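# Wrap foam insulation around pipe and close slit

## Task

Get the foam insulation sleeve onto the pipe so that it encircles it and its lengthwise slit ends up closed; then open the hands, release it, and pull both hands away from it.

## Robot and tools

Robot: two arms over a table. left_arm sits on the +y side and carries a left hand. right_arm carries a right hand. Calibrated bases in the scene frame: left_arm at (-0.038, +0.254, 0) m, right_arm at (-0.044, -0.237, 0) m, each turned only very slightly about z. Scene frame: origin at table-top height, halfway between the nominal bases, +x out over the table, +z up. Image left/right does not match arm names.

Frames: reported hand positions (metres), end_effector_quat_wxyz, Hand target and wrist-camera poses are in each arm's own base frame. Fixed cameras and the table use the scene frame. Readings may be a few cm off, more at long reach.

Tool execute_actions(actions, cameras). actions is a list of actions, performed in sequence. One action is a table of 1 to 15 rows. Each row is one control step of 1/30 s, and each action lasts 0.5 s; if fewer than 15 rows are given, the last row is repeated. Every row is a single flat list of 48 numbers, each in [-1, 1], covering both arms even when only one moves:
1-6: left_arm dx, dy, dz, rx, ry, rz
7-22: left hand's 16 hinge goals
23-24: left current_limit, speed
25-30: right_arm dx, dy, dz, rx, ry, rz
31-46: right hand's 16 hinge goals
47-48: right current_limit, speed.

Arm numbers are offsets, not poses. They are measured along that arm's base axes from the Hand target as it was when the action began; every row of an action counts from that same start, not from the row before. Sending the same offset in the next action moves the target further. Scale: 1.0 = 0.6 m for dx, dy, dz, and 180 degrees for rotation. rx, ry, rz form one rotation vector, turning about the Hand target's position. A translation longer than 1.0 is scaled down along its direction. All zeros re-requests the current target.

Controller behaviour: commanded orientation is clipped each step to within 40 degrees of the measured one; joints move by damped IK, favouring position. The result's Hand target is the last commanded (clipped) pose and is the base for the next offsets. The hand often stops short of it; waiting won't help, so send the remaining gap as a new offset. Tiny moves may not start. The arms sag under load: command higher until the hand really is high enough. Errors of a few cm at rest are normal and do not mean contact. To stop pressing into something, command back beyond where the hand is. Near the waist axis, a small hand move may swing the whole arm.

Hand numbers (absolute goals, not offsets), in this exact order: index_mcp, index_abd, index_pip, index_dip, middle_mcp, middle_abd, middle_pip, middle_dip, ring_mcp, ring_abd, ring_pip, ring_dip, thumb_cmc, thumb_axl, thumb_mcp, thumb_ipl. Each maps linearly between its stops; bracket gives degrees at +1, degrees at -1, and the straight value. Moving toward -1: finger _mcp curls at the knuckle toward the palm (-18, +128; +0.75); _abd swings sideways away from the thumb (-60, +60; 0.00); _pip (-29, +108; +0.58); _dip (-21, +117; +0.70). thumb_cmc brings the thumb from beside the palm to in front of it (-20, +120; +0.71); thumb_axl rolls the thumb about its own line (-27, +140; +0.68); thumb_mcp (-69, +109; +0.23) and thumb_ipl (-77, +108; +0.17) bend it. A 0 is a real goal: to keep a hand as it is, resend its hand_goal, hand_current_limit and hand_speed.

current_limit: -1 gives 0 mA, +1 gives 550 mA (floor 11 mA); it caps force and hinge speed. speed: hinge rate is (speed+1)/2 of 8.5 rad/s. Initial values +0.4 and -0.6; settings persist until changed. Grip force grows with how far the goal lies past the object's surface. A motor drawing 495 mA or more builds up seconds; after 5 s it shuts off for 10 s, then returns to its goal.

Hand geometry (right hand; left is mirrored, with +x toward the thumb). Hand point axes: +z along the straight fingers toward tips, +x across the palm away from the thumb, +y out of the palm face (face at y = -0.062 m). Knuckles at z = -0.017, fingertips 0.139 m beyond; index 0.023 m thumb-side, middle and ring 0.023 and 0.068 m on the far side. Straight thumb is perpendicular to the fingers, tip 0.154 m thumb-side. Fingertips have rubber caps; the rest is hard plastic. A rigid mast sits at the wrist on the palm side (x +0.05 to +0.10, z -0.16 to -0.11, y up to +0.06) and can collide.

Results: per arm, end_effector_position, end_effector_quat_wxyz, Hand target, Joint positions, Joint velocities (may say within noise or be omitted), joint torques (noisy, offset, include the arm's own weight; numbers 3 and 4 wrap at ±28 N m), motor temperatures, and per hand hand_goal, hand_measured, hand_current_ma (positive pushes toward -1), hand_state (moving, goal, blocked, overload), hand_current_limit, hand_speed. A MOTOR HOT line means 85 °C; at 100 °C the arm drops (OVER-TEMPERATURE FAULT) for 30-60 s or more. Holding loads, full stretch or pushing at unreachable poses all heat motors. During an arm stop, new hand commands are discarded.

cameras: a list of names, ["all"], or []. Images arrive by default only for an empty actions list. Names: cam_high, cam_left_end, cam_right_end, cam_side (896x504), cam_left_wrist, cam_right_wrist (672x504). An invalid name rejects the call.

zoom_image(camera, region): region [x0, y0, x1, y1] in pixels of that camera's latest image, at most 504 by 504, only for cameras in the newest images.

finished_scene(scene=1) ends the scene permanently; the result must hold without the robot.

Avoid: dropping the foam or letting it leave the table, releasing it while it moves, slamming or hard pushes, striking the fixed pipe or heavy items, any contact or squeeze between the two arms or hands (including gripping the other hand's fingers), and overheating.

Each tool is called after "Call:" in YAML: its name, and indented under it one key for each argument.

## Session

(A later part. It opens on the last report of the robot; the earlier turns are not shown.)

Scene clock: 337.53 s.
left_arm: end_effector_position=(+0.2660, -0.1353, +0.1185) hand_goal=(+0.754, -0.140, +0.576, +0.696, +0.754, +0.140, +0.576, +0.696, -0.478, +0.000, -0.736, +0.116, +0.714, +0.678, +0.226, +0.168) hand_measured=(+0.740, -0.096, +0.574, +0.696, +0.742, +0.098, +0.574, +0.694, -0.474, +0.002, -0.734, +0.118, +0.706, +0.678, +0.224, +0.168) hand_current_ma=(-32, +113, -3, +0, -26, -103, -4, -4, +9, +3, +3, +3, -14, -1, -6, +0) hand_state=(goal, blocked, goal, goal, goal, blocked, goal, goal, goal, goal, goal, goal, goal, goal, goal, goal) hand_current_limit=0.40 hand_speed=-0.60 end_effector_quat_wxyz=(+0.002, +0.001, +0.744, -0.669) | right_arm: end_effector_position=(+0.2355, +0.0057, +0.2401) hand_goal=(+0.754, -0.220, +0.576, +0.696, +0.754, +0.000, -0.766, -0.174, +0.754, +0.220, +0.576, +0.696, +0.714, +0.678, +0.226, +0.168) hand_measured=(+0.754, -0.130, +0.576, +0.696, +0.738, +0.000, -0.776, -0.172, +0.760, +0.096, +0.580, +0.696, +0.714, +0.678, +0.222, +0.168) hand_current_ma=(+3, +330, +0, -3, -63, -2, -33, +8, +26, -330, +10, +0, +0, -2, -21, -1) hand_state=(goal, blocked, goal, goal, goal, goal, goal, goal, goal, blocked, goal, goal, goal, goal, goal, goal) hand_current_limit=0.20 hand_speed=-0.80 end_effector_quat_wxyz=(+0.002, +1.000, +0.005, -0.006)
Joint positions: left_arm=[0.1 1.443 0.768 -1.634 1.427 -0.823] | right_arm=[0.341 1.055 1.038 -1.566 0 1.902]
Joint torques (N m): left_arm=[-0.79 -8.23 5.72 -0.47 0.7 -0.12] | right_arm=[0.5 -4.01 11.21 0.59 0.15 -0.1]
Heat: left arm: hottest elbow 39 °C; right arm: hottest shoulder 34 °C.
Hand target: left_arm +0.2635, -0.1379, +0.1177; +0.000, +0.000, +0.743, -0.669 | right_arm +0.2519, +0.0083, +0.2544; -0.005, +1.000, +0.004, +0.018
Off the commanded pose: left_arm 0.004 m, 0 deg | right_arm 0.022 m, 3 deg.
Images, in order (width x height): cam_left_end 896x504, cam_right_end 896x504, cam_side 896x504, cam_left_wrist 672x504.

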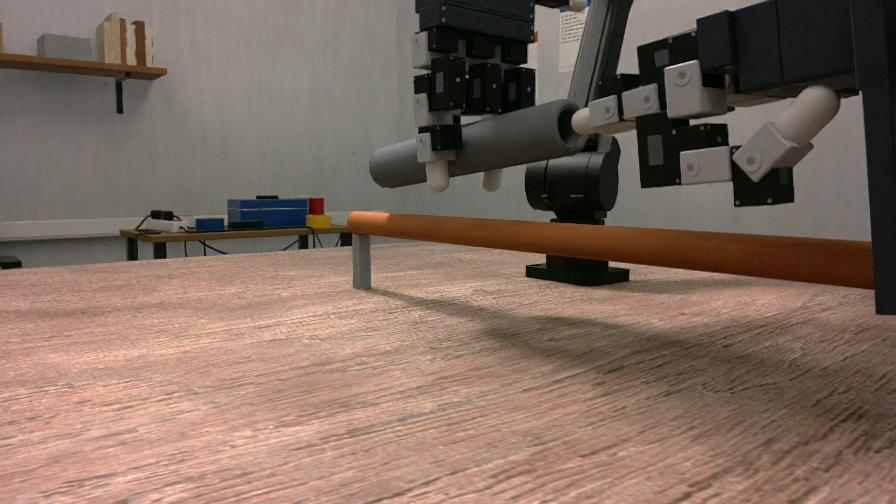

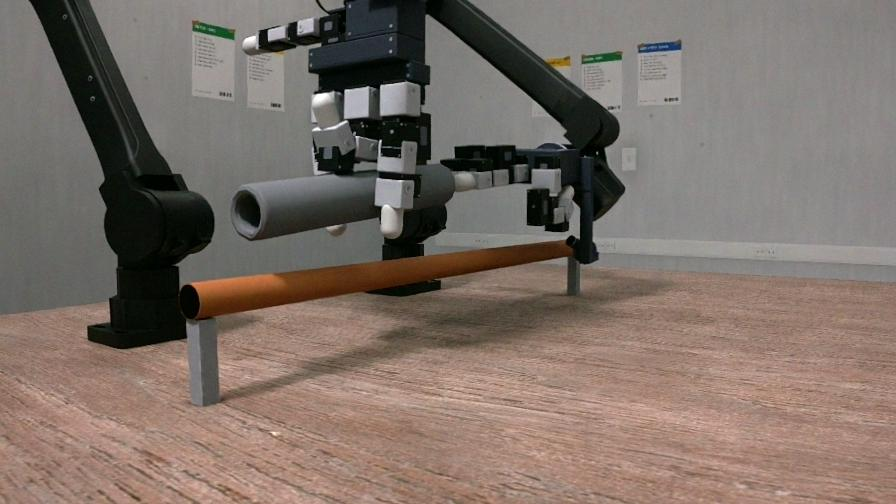

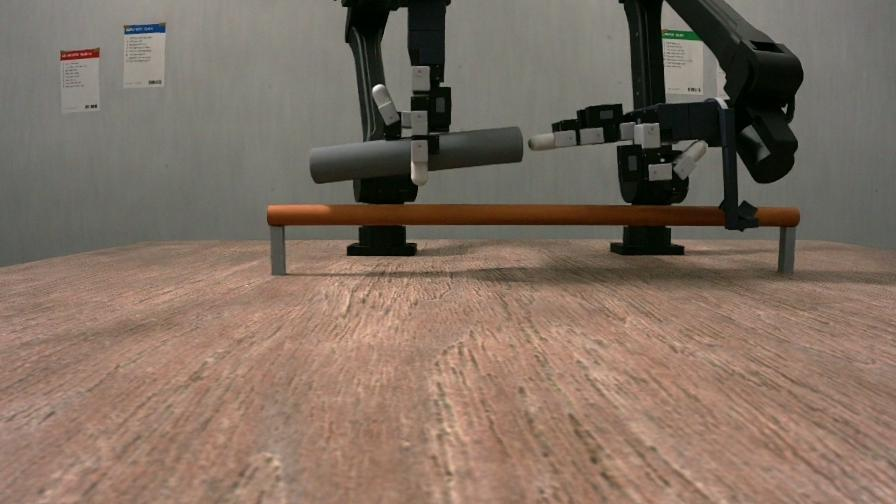

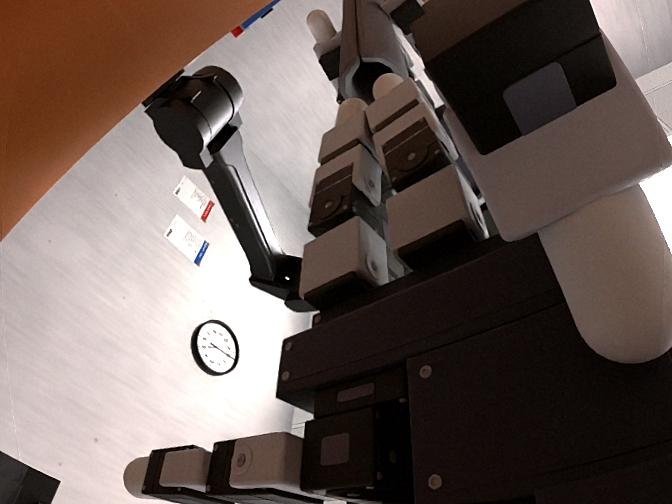

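Call:
execute_actions:
  actions:
    - [[0.006,-0.02,-0.001,0,0,0,0.754,-0.14,0.576,0.696,0.754,0.14,0.576,0.696,-0.479,0,-0.737,0.116,0.714,0.678,0.226,0.168,0.4,-0.6,0,0,0,0,0,0,0.754,-0.22,0.576,0.696,0.754,0,-0.766,-0.174,0.754,0.22,0.576,0.696,0.714,0.678,0.226,0.168,0.2,-0.8]]
  cameras: ["cam_right_end","cam_side","cam_left_wrist","cam_left_end"]

Call:
zoom_image:
  camera: "cam_side"
  region: [490, 110, 620, 180]

Call:
zoom_image:
  camera: "cam_left_end"
  region: [530, 80, 680, 180]

Call:
zoom_image:
  camera: "cam_left_wrist"
  region: [280, 0, 480, 150]

Scene clock: 339.43 s.
left_arm: end_effector_position=(+0.2696, -0.1472, +0.1152) hand_goal=(+0.754, -0.140, +0.576, +0.696, +0.754, +0.140, +0.576, +0.696, -0.478, +0.000, -0.736, +0.116, +0.714, +0.678, +0.226, +0.168) hand_measured=(+0.740, -0.096, +0.574, +0.696, +0.742, +0.098, +0.574, +0.694, -0.474, +0.002, -0.734, +0.118, +0.706, +0.678, +0.224, +0.168) hand_current_ma=(-32, +113, -3, +0, -26, -103, -4, -4, +9, +3, +3, +3, -14, -1, -6, +0) hand_state=(goal, blocked, goal, goal, goal, blocked, goal, goal, goal, goal, goal, goal, goal, goal, goal, goal) hand_current_limit=0.40 hand_speed=-0.60 end_effector_quat_wxyz=(-0.003, -0.001, +0.741, -0.672) | right_arm: end_effector_position=(+0.2355, +0.0057, +0.2401) hand_goal=(+0.754, -0.220, +0.576, +0.696, +0.754, +0.000, -0.766, -0.174, +0.754, +0.220, +0.576, +0.696, +0.714, +0.678, +0.226, +0.168) hand_measured=(+0.754, -0.130, +0.576, +0.696, +0.738, +0.000, -0.776, -0.172, +0.760, +0.096, +0.580, +0.696, +0.714, +0.678, +0.222, +0.168) hand_current_ma=(+3, +330, +0, -3, -63, -2, -33, +8, +26, -330, +10, +0, +0, -2, -21, -1) hand_state=(goal, blocked, goal, goal, goal, goal, goal, goal, goal, blocked, goal, goal, goal, goal, goal, goal) hand_current_limit=0.20 hand_speed=-0.80 end_effector_quat_wxyz=(+0.002, +1.000, +0.005, -0.006)
Joint positions: left_arm=[0.06 1.426 0.758 -1.479 1.454 -0.998] | right_arm=[0.341 1.055 1.038 -1.566 0 1.902]
Joint torques (N m): left_arm=[-0.5 -9.17 6 -0.36 0.79 -0.15] | right_arm=[0.85 -4.37 11.12 0.61 0.16 -0.1]
Heat: left arm: hottest elbow 39 °C; right arm: hottest shoulder 34 °C.
Hand target: left_arm +0.2671, -0.1499, +0.1171; +0.000, +0.000, +0.743, -0.669 | right_arm +0.2519, +0.0083, +0.2544; -0.005, +1.000, +0.004, +0.018
Off the commanded pose: left_arm 0.004 m, 1 deg | right_arm 0.022 m, 3 deg.
Images, in order (width x height): cam_left_end 896x504, cam_right_end 896x504, cam_side 896x504, cam_left_wrist 672x504.

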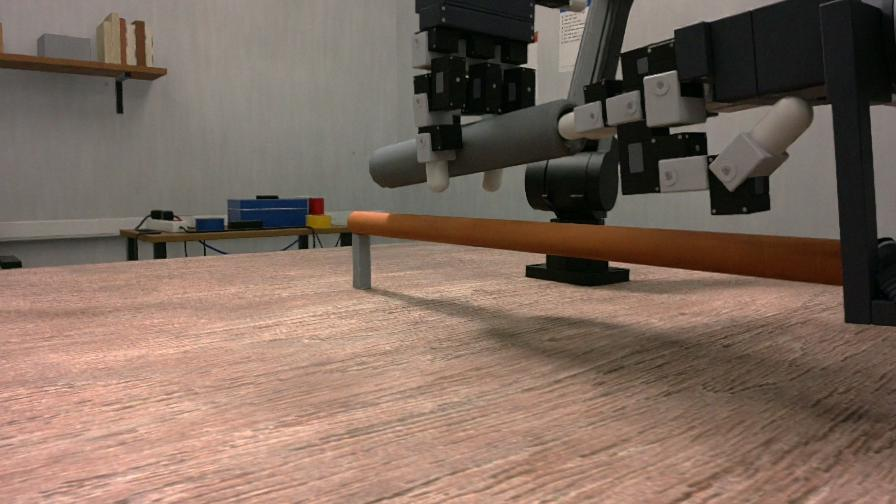

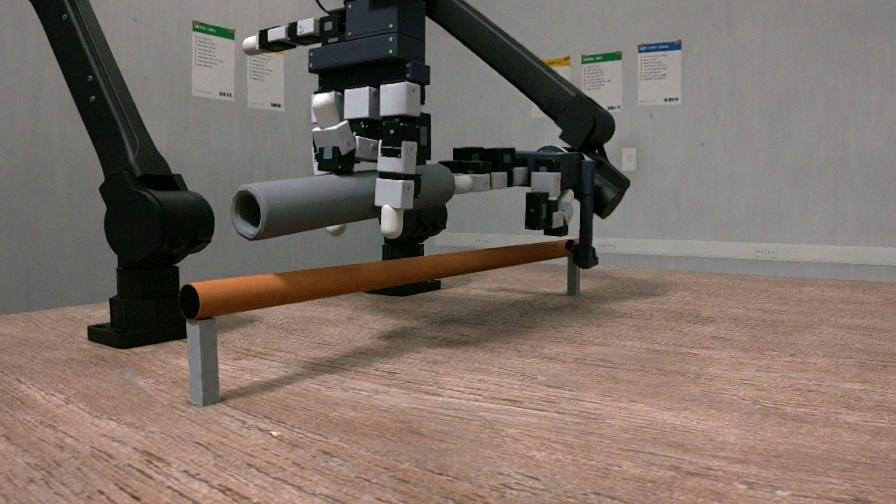

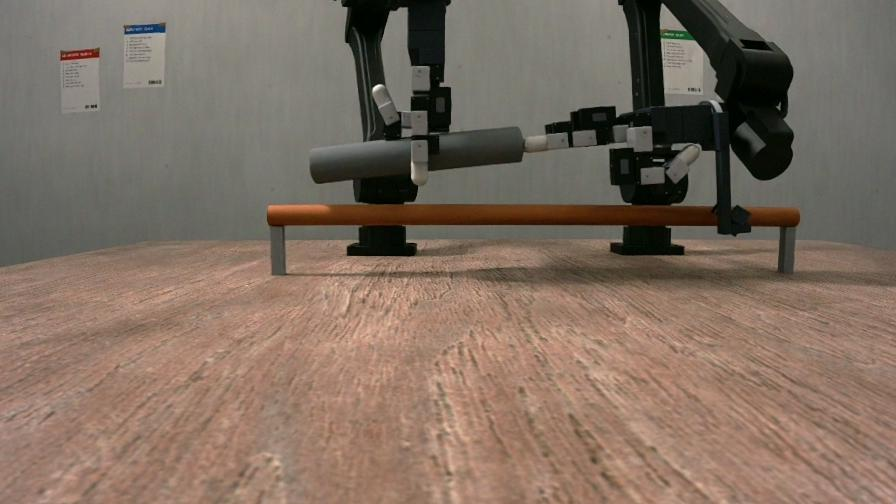

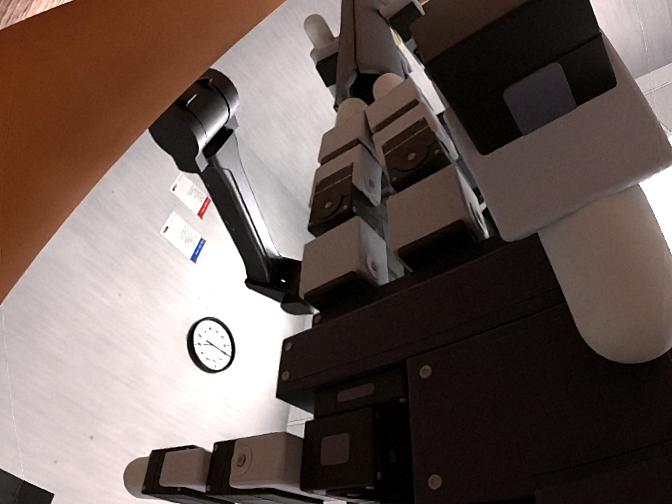

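Scaled by 3.877 from the camera's 896x504 image, which has a finer 1280x720 frame.

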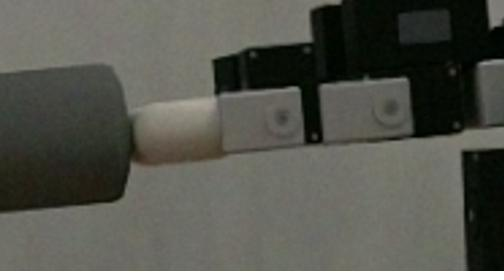

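Scaled by 3.360 from the camera's 896x504 image, which has a finer 1280x720 frame.

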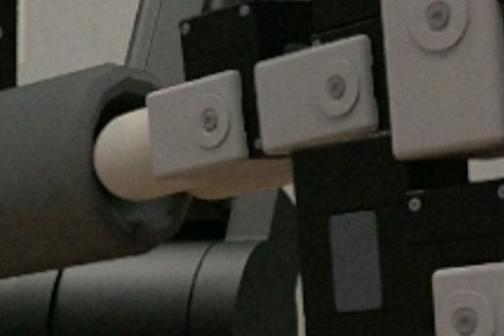

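Scaled by 2.520 from the camera's 672x504 image, which has a finer 960x720 frame.

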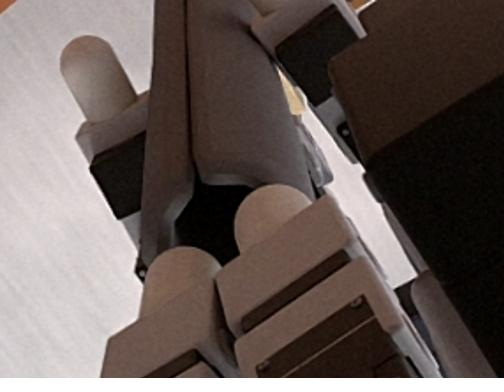

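Call:
zoom_image:
  camera: "cam_left_wrist"
  region: [325, 50, 415, 130]

Scaled by 5.600 from the camera's 672x504 image, which has a finer 960x720 frame.

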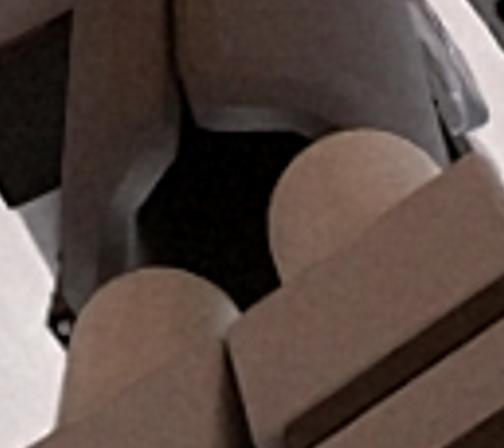

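Call:
execute_actions:
  actions:
    - [[0.003,-0.022,-0.004,0,0,0,0.754,-0.14,0.576,0.696,0.754,0.14,0.576,0.696,-0.479,0,-0.737,0.116,0.714,0.678,0.226,0.168,0.4,-0.6,0,0,0,0,0,0,0.754,-0.22,0.576,0.696,0.754,0,-0.766,-0.174,0.754,0.22,0.576,0.696,0.714,0.678,0.226,0.168,0.2,-0.8]]
  cameras: ["cam_right_end","cam_side","cam_left_wrist","cam_left_end"]

Call:
zoom_image:
  camera: "cam_side"
  region: [490, 110, 620, 180]

Call:
zoom_image:
  camera: "cam_left_end"
  region: [530, 80, 680, 180]

Call:
zoom_image:
  camera: "cam_left_wrist"
  region: [325, 50, 415, 130]

Scene clock: 341.70 s.
left_arm: end_effector_position=(+0.2734, -0.1583, +0.1133) hand_goal=(+0.754, -0.140, +0.576, +0.696, +0.754, +0.140, +0.576, +0.696, -0.478, +0.000, -0.736, +0.116, +0.714, +0.678, +0.226, +0.168) hand_measured=(+0.740, -0.096, +0.574, +0.696, +0.742, +0.098, +0.574, +0.694, -0.474, +0.002, -0.734, +0.118, +0.706, +0.678, +0.224, +0.168) hand_current_ma=(-32, +113, -3, +0, -26, -103, -4, -4, +8, +3, +3, +3, -14, -1, -5, +0) hand_state=(goal, blocked, goal, goal, goal, blocked, goal, goal, goal, goal, goal, goal, goal, goal, goal, goal) hand_current_limit=0.40 hand_speed=-0.60 end_effector_quat_wxyz=(-0.004, +0.001, +0.737, -0.676) | right_arm: end_effector_position=(+0.2361, +0.0030, +0.2407) hand_goal=(+0.754, -0.220, +0.576, +0.696, +0.754, +0.000, -0.766, -0.174, +0.754, +0.220, +0.576, +0.696, +0.714, +0.678, +0.226, +0.168) hand_measured=(+0.744, -0.130, +0.572, +0.696, +0.740, +0.000, -0.774, -0.172, +0.750, +0.096, +0.576, +0.696, +0.714, +0.678, +0.222, +0.168) hand_current_ma=(-36, +330, -11, -3, -59, -2, -29, +8, -14, -330, +0, +0, +0, -2, -21, -1) hand_state=(goal, blocked, goal, goal, goal, goal, goal, goal, goal, blocked, goal, goal, goal, goal, goal, goal) hand_current_limit=0.20 hand_speed=-0.80 end_effector_quat_wxyz=(+0.006, +1.000, +0.003, -0.004)
Joint positions: left_arm=[0.025 1.394 0.737 -1.281 1.477 -1.207] | right_arm=[0.336 1.055 1.038 -1.566 0.009 1.902]
Joint torques (N m): left_arm=[-0.91 -8.94 6.23 -0.08 0.81 -0.14] | right_arm=[1.03 -4.31 11.12 0.65 -0.14 -0.1]
Heat: left arm: hottest elbow 39 °C; right arm: hottest shoulder 34 °C.
Hand target: left_arm +0.2690, -0.1631, +0.1147; +0.000, +0.000, +0.743, -0.669 | right_arm +0.2520, +0.0082, +0.2544; -0.005, +1.000, +0.004, +0.019
Off the commanded pose: left_arm 0.007 m, 1 deg | right_arm 0.022 m, 3 deg.
Images, in order (width x height): cam_left_end 896x504, cam_right_end 896x504, cam_side 896x504, cam_left_wrist 672x504.

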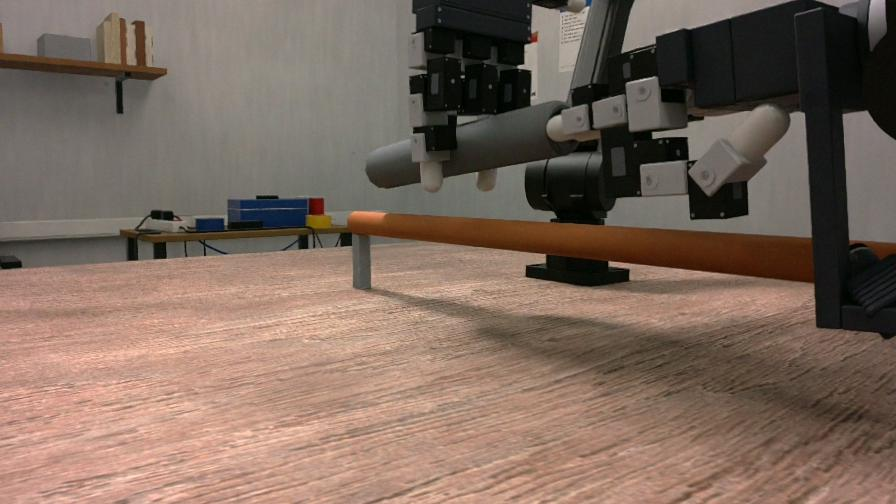

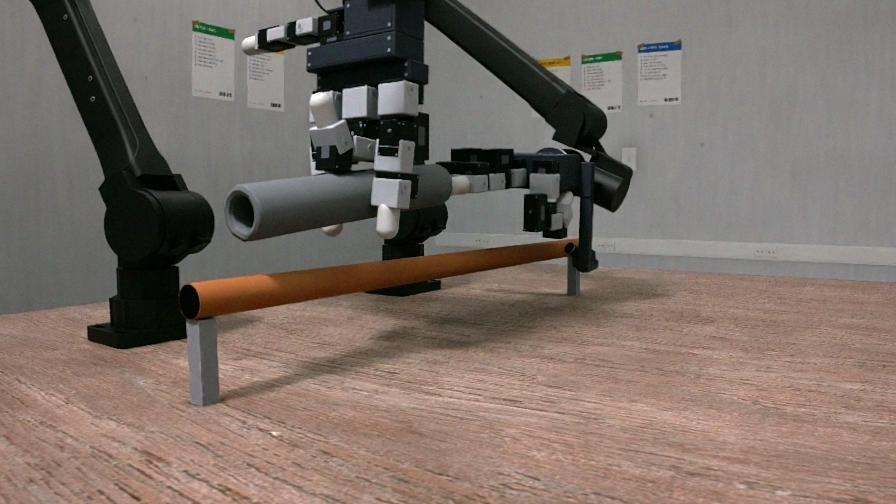

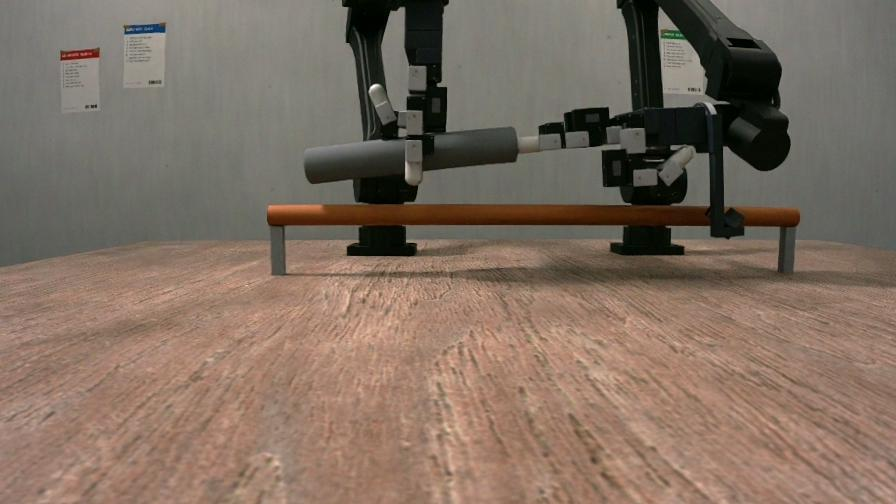

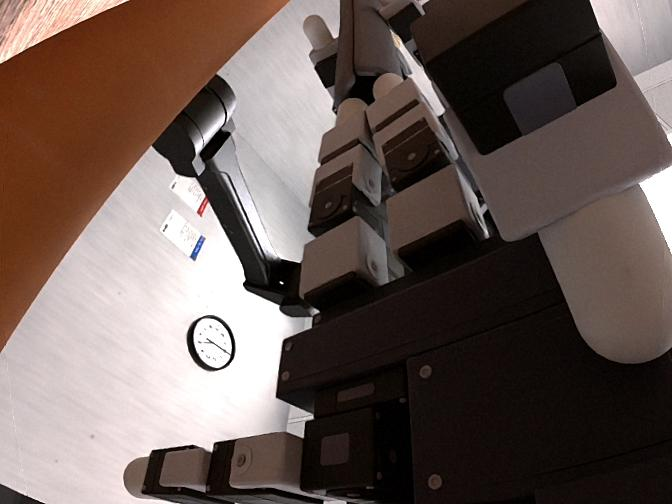

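Scaled by 3.877 from the camera's 896x504 image, which has a finer 1280x720 frame.

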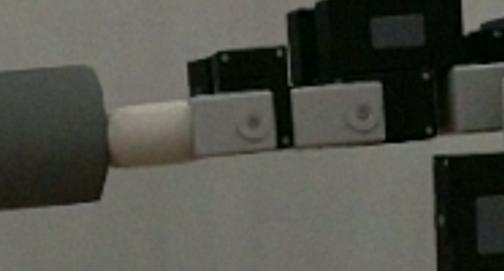

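Scaled by 3.360 from the camera's 896x504 image, which has a finer 1280x720 frame.

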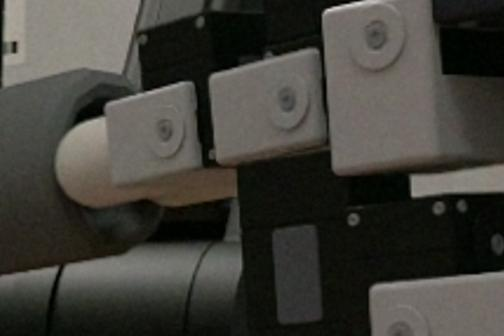

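Scaled by 5.600 from the camera's 672x504 image, which has a finer 960x720 frame.

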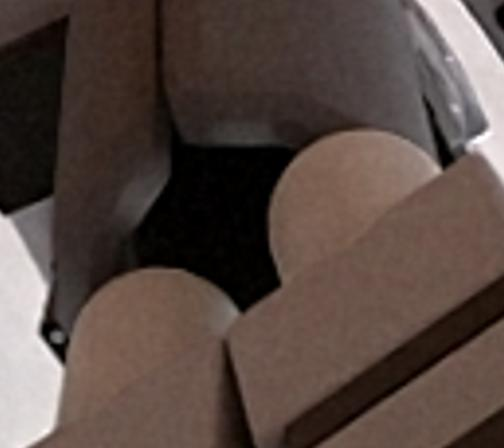

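Call:
execute_actions:
  actions:
    - [[0,0.042,0,0,0,0,0.754,-0.14,0.576,0.696,0.754,0.14,0.576,0.696,-0.479,0,-0.737,0.116,0.714,0.678,0.226,0.168,0.4,-0.6,0,0,0,0,0,0,0.754,-0.3,0.576,0.696,0.754,0,-0.766,-0.174,0.754,0.3,0.576,0.696,0.714,0.678,0.226,0.168,0.6,-0.8]]
    - [[0.037,0,0,0,0,0,0.754,0,0.576,0.696,0.754,0,0.576,0.696,-0.479,0,-0.737,0.116,0.714,0.678,0.226,0.168,0.4,-0.6,0,0,0,0,0,0,0.754,-0.3,0.576,0.696,0.754,0,-0.766,-0.174,0.754,0.3,0.576,0.696,0.714,0.678,0.226,0.168,0.6,-0.8]]
  cameras: ["cam_right_end","cam_side","cam_left_wrist","cam_left_end"]

Call:
zoom_image:
  camera: "cam_side"
  region: [490, 110, 620, 180]

Call:
zoom_image:
  camera: "cam_left_wrist"
  region: [280, 0, 460, 150]

Scene clock: 347.67 s.
left_arm: end_effector_position=(+0.2747, -0.1406, +0.1070) hand_goal=(+0.754, +0.000, +0.576, +0.696, +0.754, +0.000, +0.576, +0.696, -0.478, +0.000, -0.736, +0.116, +0.714, +0.678, +0.226, +0.168) hand_measured=(+0.740, -0.004, +0.574, +0.696, +0.742, +0.002, +0.574, +0.694, -0.474, +0.002, -0.734, +0.118, +0.706, +0.678, +0.224, +0.168) hand_current_ma=(-32, -5, -3, +0, -26, +3, -4, -4, +8, +3, +3, +3, -14, -1, -5, +0) hand_state=(goal, goal, goal, goal, goal, goal, goal, goal, goal, goal, goal, goal, goal, goal, goal, goal) hand_current_limit=0.40 hand_speed=-0.60 end_effector_quat_wxyz=(-0.010, -0.010, +0.744, -0.667) | right_arm: end_effector_position=(+0.2359, +0.0035, +0.2404) hand_goal=(+0.754, -0.300, +0.576, +0.696, +0.754, +0.000, -0.766, -0.174, +0.754, +0.300, +0.576, +0.696, +0.714, +0.678, +0.226, +0.168) hand_measured=(+0.752, -0.142, +0.574, +0.696, +0.742, +0.000, -0.774, -0.172, +0.756, +0.098, +0.576, +0.696, +0.714, +0.678, +0.222, +0.168) hand_current_ma=(-9, +440, -7, -3, -45, -2, -26, +8, +3, -440, +1, +0, +0, -2, -21, -1) hand_state=(goal, blocked, goal, goal, goal, goal, goal, goal, goal, blocked, goal, goal, goal, goal, goal, goal) hand_current_limit=0.60 hand_speed=-0.80 end_effector_quat_wxyz=(+0.005, +1.000, +0.003, -0.005)
Joint positions: left_arm=[0.077 1.47 0.775 -1.503 1.436 -0.968] | right_arm=[0.336 1.055 1.038 -1.566 0.006 1.902]
Joint torques (N m): left_arm=[0.79 -7.88 9.8 -1.14 0.64 0.04] | right_arm=[0.67 -3.96 11.1 0.61 -0.01 -0.1]
Heat: left arm: hottest elbow 38 °C; right arm: hottest shoulder 34 °C.
Hand target: left_arm +0.2912, -0.1379, +0.1147; +0.000, +0.000, +0.743, -0.669 | right_arm +0.2520, +0.0082, +0.2544; -0.005, +1.000, +0.004, +0.019
Off the commanded pose: left_arm 0.018 m, 2 deg | right_arm 0.022 m, 3 deg.
Images, in order (width x height): cam_left_end 896x504, cam_right_end 896x504, cam_side 896x504, cam_left_wrist 672x504.

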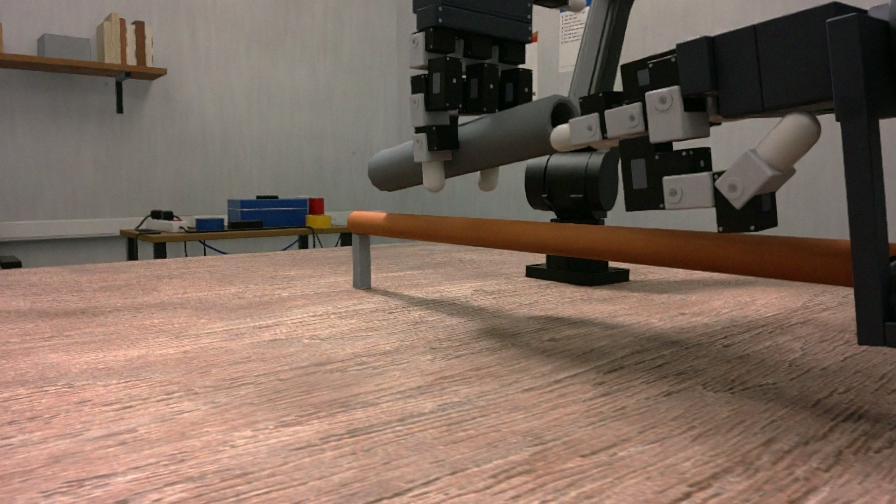

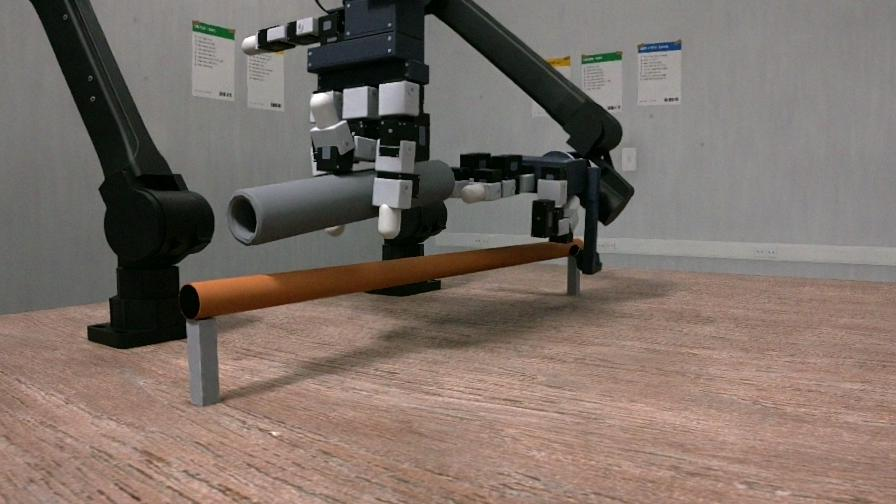

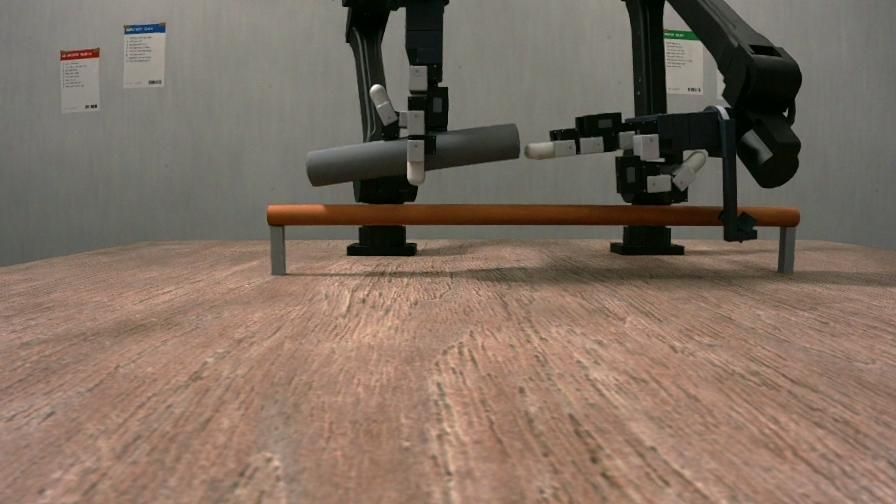

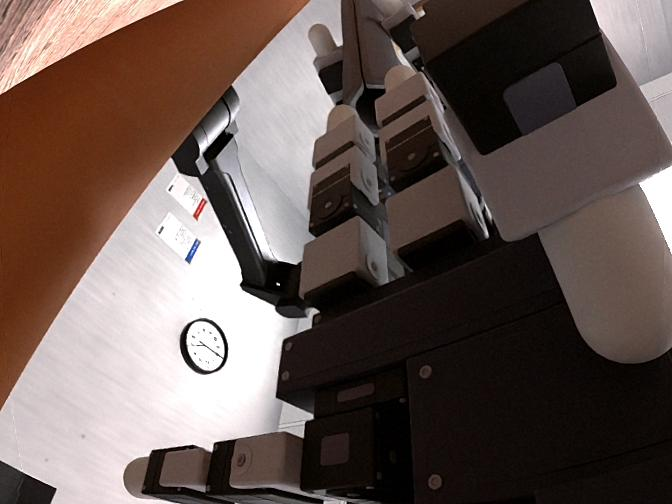

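Scaled by 3.877 from the camera's 896x504 image, which has a finer 1280x720 frame.

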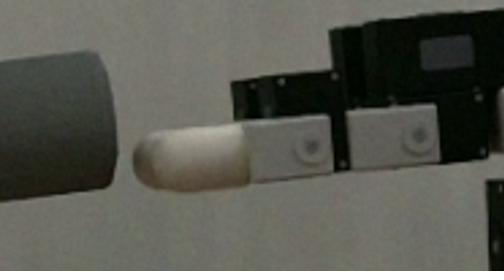

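Scaled by 2.800 from the camera's 672x504 image, which has a finer 960x720 frame.

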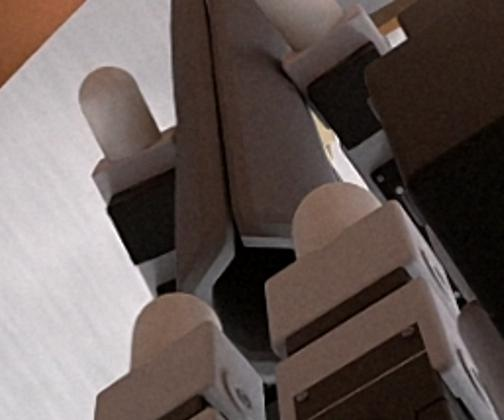

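Call:
execute_actions:
  actions:
    - [[0.018,0,0.025,0,0,0,0.754,0,0.576,0.696,0.754,0,0.576,0.696,-0.479,0,-0.737,0.116,0.714,0.678,0.226,0.168,0.4,-0.6,0,0,0,0,0,0,0.754,-0.3,0.576,0.696,0.754,0,-0.766,-0.174,0.754,0.3,0.576,0.696,0.714,0.678,0.226,0.168,0.6,-0.8]]
  cameras: ["cam_side","cam_left_wrist","cam_left_end"]

Call:
zoom_image:
  camera: "cam_side"
  region: [490, 110, 620, 180]

Call:
zoom_image:
  camera: "cam_left_wrist"
  region: [280, 0, 460, 150]

Scene clock: 349.30 s.
left_arm: end_effector_position=(+0.2859, -0.1398, +0.1213) hand_goal=(+0.754, +0.000, +0.576, +0.696, +0.754, +0.000, +0.576, +0.696, -0.478, +0.000, -0.736, +0.116, +0.714, +0.678, +0.226, +0.168) hand_measured=(+0.740, -0.004, +0.574, +0.696, +0.742, +0.002, +0.574, +0.694, -0.474, +0.002, -0.734, +0.118, +0.706, +0.678, +0.224, +0.168) hand_current_ma=(-32, -5, -3, +0, -26, +3, -4, -4, +8, +3, +3, +3, -14, -1, -5, +0) hand_state=(goal, goal, goal, goal, goal, goal, goal, goal, goal, goal, goal, goal, goal, goal, goal, goal) hand_current_limit=0.40 hand_speed=-0.60 end_effector_quat_wxyz=(-0.011, -0.010, +0.744, -0.668) | right_arm: end_effector_position=(+0.2359, +0.0035, +0.2404) hand_goal=(+0.754, -0.300, +0.576, +0.696, +0.754, +0.000, -0.766, -0.174, +0.754, +0.300, +0.576, +0.696, +0.714, +0.678, +0.226, +0.168) hand_measured=(+0.752, -0.142, +0.574, +0.696, +0.742, +0.000, -0.774, -0.172, +0.756, +0.098, +0.576, +0.696, +0.714, +0.678, +0.222, +0.168) hand_current_ma=(-9, +440, -7, -3, -45, -2, -26, +8, +3, -440, +1, +0, +0, -2, -21, -1) hand_state=(goal, blocked, goal, goal, goal, goal, goal, goal, goal, blocked, goal, goal, goal, goal, goal, goal) hand_current_limit=0.60 hand_speed=-0.80 end_effector_quat_wxyz=(+0.005, +1.000, +0.003, -0.005)
Joint positions: left_arm=[0.077 1.473 0.824 -1.562 1.436 -0.956] | right_arm=[0.336 1.055 1.038 -1.566 0.006 1.902]
Joint torques (N m): left_arm=[0.5 -8.29 10.03 -1.14 0.69 0.1] | right_arm=[0.97 -3.78 11.15 0.7 -0.01 -0.1]
Heat: left arm: hottest elbow 38 °C; right arm: hottest shoulder 34 °C.
Hand target: left_arm +0.3019, -0.1379, +0.1296; +0.000, +0.000, +0.743, -0.669 | right_arm +0.2520, +0.0082, +0.2544; -0.005, +1.000, +0.004, +0.019
Off the commanded pose: left_arm 0.018 m, 2 deg | right_arm 0.022 m, 3 deg.
Images, in order (width x height): cam_left_end 896x504, cam_side 896x504, cam_left_wrist 672x504.

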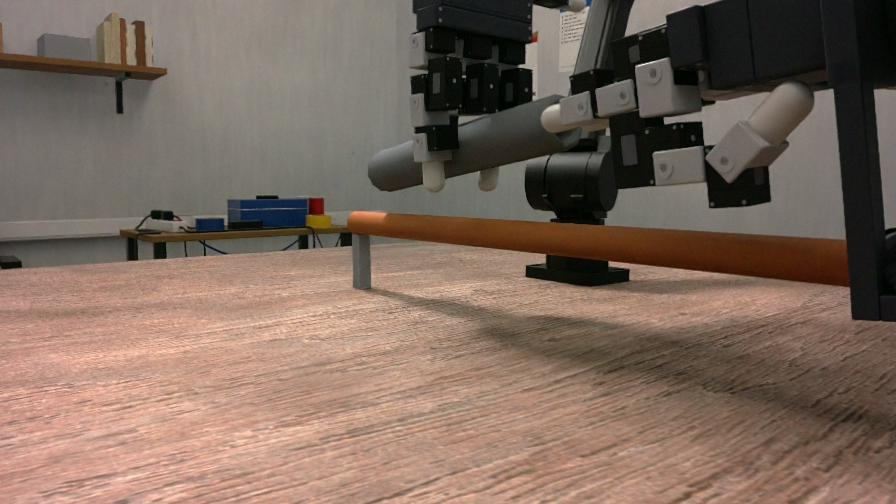

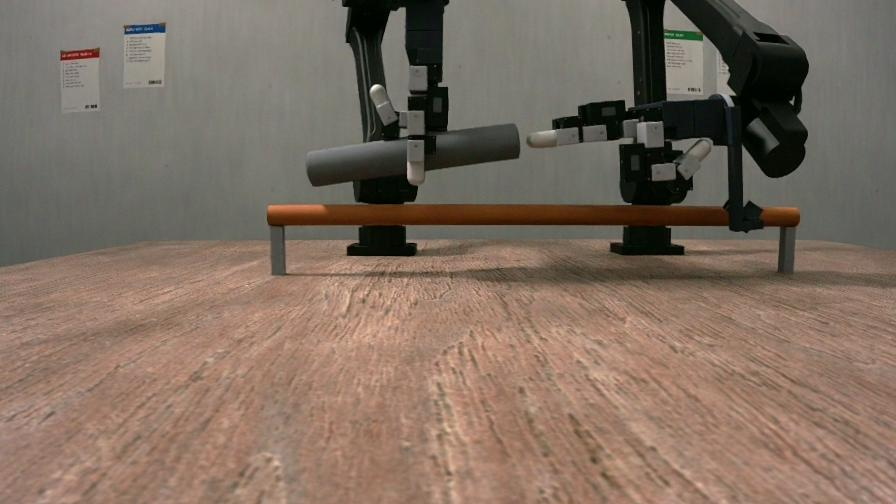

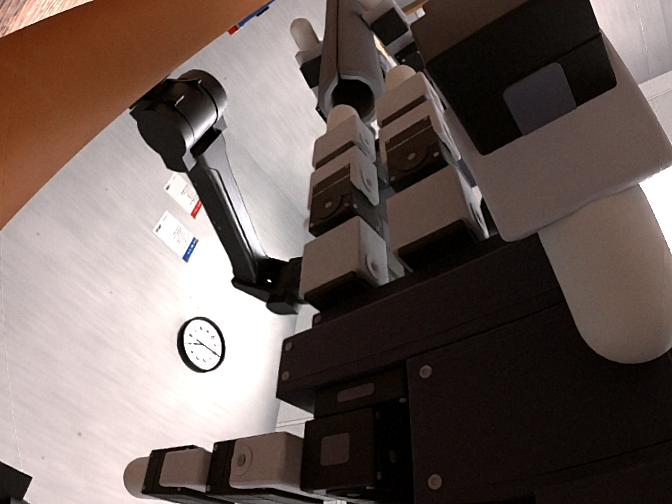

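Scaled by 3.877 from the camera's 896x504 image, which has a finer 1280x720 frame.

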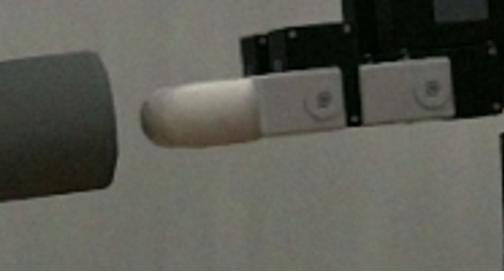

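Scaled by 2.800 from the camera's 672x504 image, which has a finer 960x720 frame.

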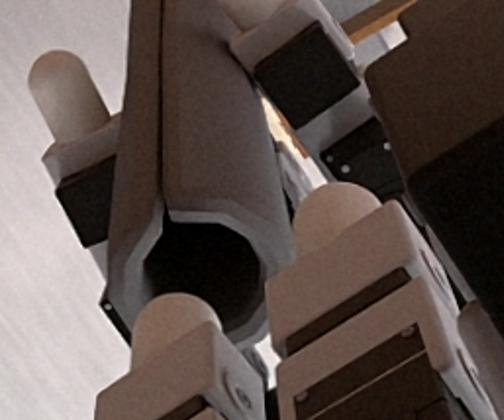

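Call:
execute_actions:
  actions:
    - [[0.016,-0.01,0,0,0,0,0.754,0,0.576,0.696,0.754,0,0.576,0.696,-0.479,0,-0.737,0.116,0.714,0.678,0.226,0.168,0.4,-0.6,0,0,0,0,0,0,0.754,-0.3,0.576,0.696,0.754,0,-0.766,-0.174,0.754,0.3,0.576,0.696,0.714,0.678,0.226,0.168,0.6,-0.8]]
  cameras: ["cam_side","cam_left_wrist"]

Call:
zoom_image:
  camera: "cam_left_wrist"
  region: [280, 0, 460, 150]

Scene clock: 350.67 s.
left_arm: end_effector_position=(+0.2954, -0.1418, +0.1218) hand_goal=(+0.754, +0.000, +0.576, +0.696, +0.754, +0.000, +0.576, +0.696, -0.478, +0.000, -0.736, +0.116, +0.714, +0.678, +0.226, +0.168) hand_measured=(+0.740, -0.004, +0.574, +0.696, +0.742, +0.002, +0.574, +0.694, -0.474, +0.002, -0.734, +0.118, +0.706, +0.678, +0.224, +0.168) hand_current_ma=(-32, -5, -3, +0, -26, +3, -4, -4, +8, +3, +3, +3, -14, -1, -5, +0) hand_state=(goal, goal, goal, goal, goal, goal, goal, goal, goal, goal, goal, goal, goal, goal, goal, goal) hand_current_limit=0.40 hand_speed=-0.60 end_effector_quat_wxyz=(-0.012, -0.013, +0.742, -0.670) | right_arm: end_effector_position=(+0.2359, +0.0035, +0.2404) hand_goal=(+0.754, -0.300, +0.576, +0.696, +0.754, +0.000, -0.766, -0.174, +0.754, +0.300, +0.576, +0.696, +0.714, +0.678, +0.226, +0.168) hand_measured=(+0.752, -0.142, +0.574, +0.696, +0.742, +0.000, -0.774, -0.172, +0.756, +0.098, +0.576, +0.696, +0.714, +0.678, +0.222, +0.168) hand_current_ma=(-9, +440, -7, -3, -45, -2, -26, +8, +3, -440, +1, +0, +0, -2, -21, -1) hand_state=(goal, blocked, goal, goal, goal, goal, goal, goal, goal, blocked, goal, goal, goal, goal, goal, goal) hand_current_limit=0.60 hand_speed=-0.80 end_effector_quat_wxyz=(+0.005, +1.000, +0.003, -0.005)
Joint positions: left_arm=[0.071 1.49 0.845 -1.534 1.446 -0.994] | right_arm=[0.336 1.055 1.038 -1.566 0.006 1.902]
Joint torques (N m): left_arm=[-0.44 -8.53 10.04 -0.35 0.77 -0.13] | right_arm=[1.03 -4.19 11.11 0.61 -0.02 -0.11]
Heat: left arm: hottest elbow 39 °C; right arm: hottest shoulder 34 °C.
Hand target: left_arm +0.3115, -0.1439, +0.1297; +0.000, +0.000, +0.743, -0.669 | right_arm +0.2520, +0.0082, +0.2544; -0.005, +1.000, +0.004, +0.019
Off the commanded pose: left_arm 0.018 m, 2 deg | right_arm 0.022 m, 3 deg.
Images, in order (width x height): cam_side 896x504, cam_left_wrist 672x504.

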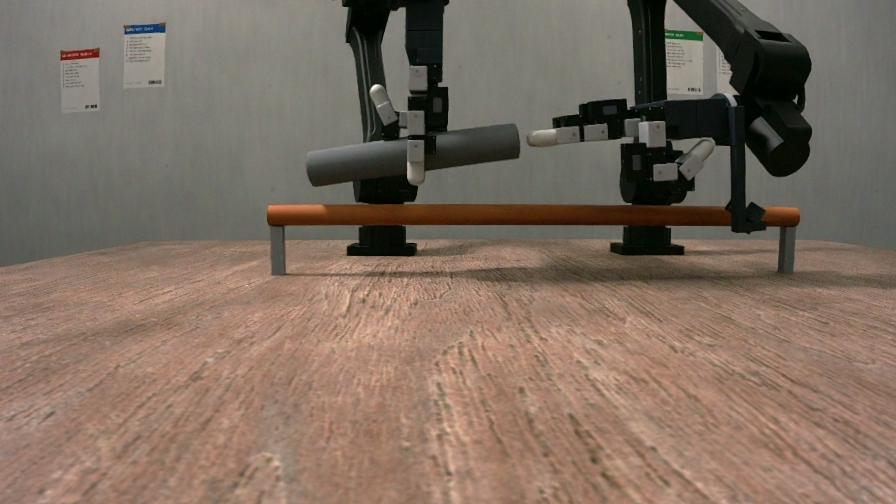

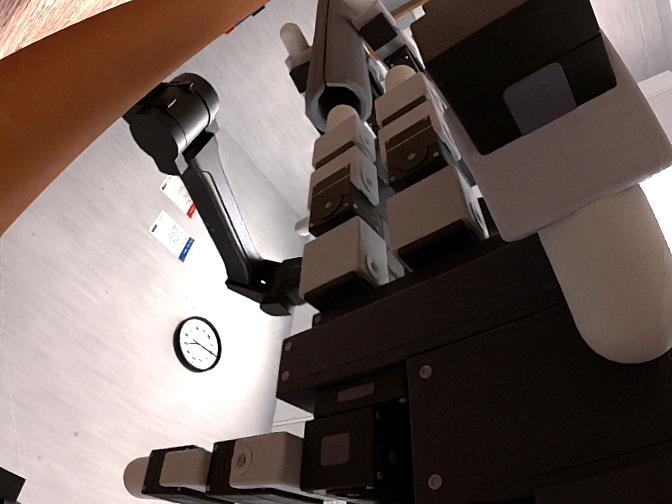

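Scaled by 2.800 from the camera's 672x504 image, which has a finer 960x720 frame.

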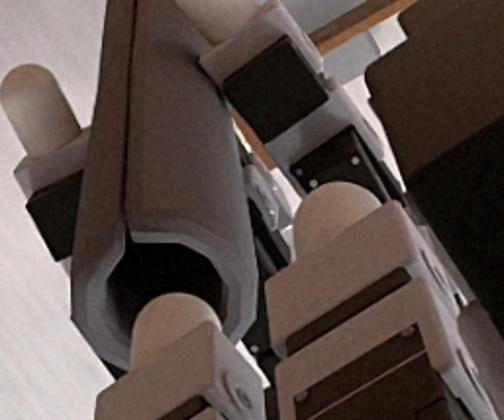

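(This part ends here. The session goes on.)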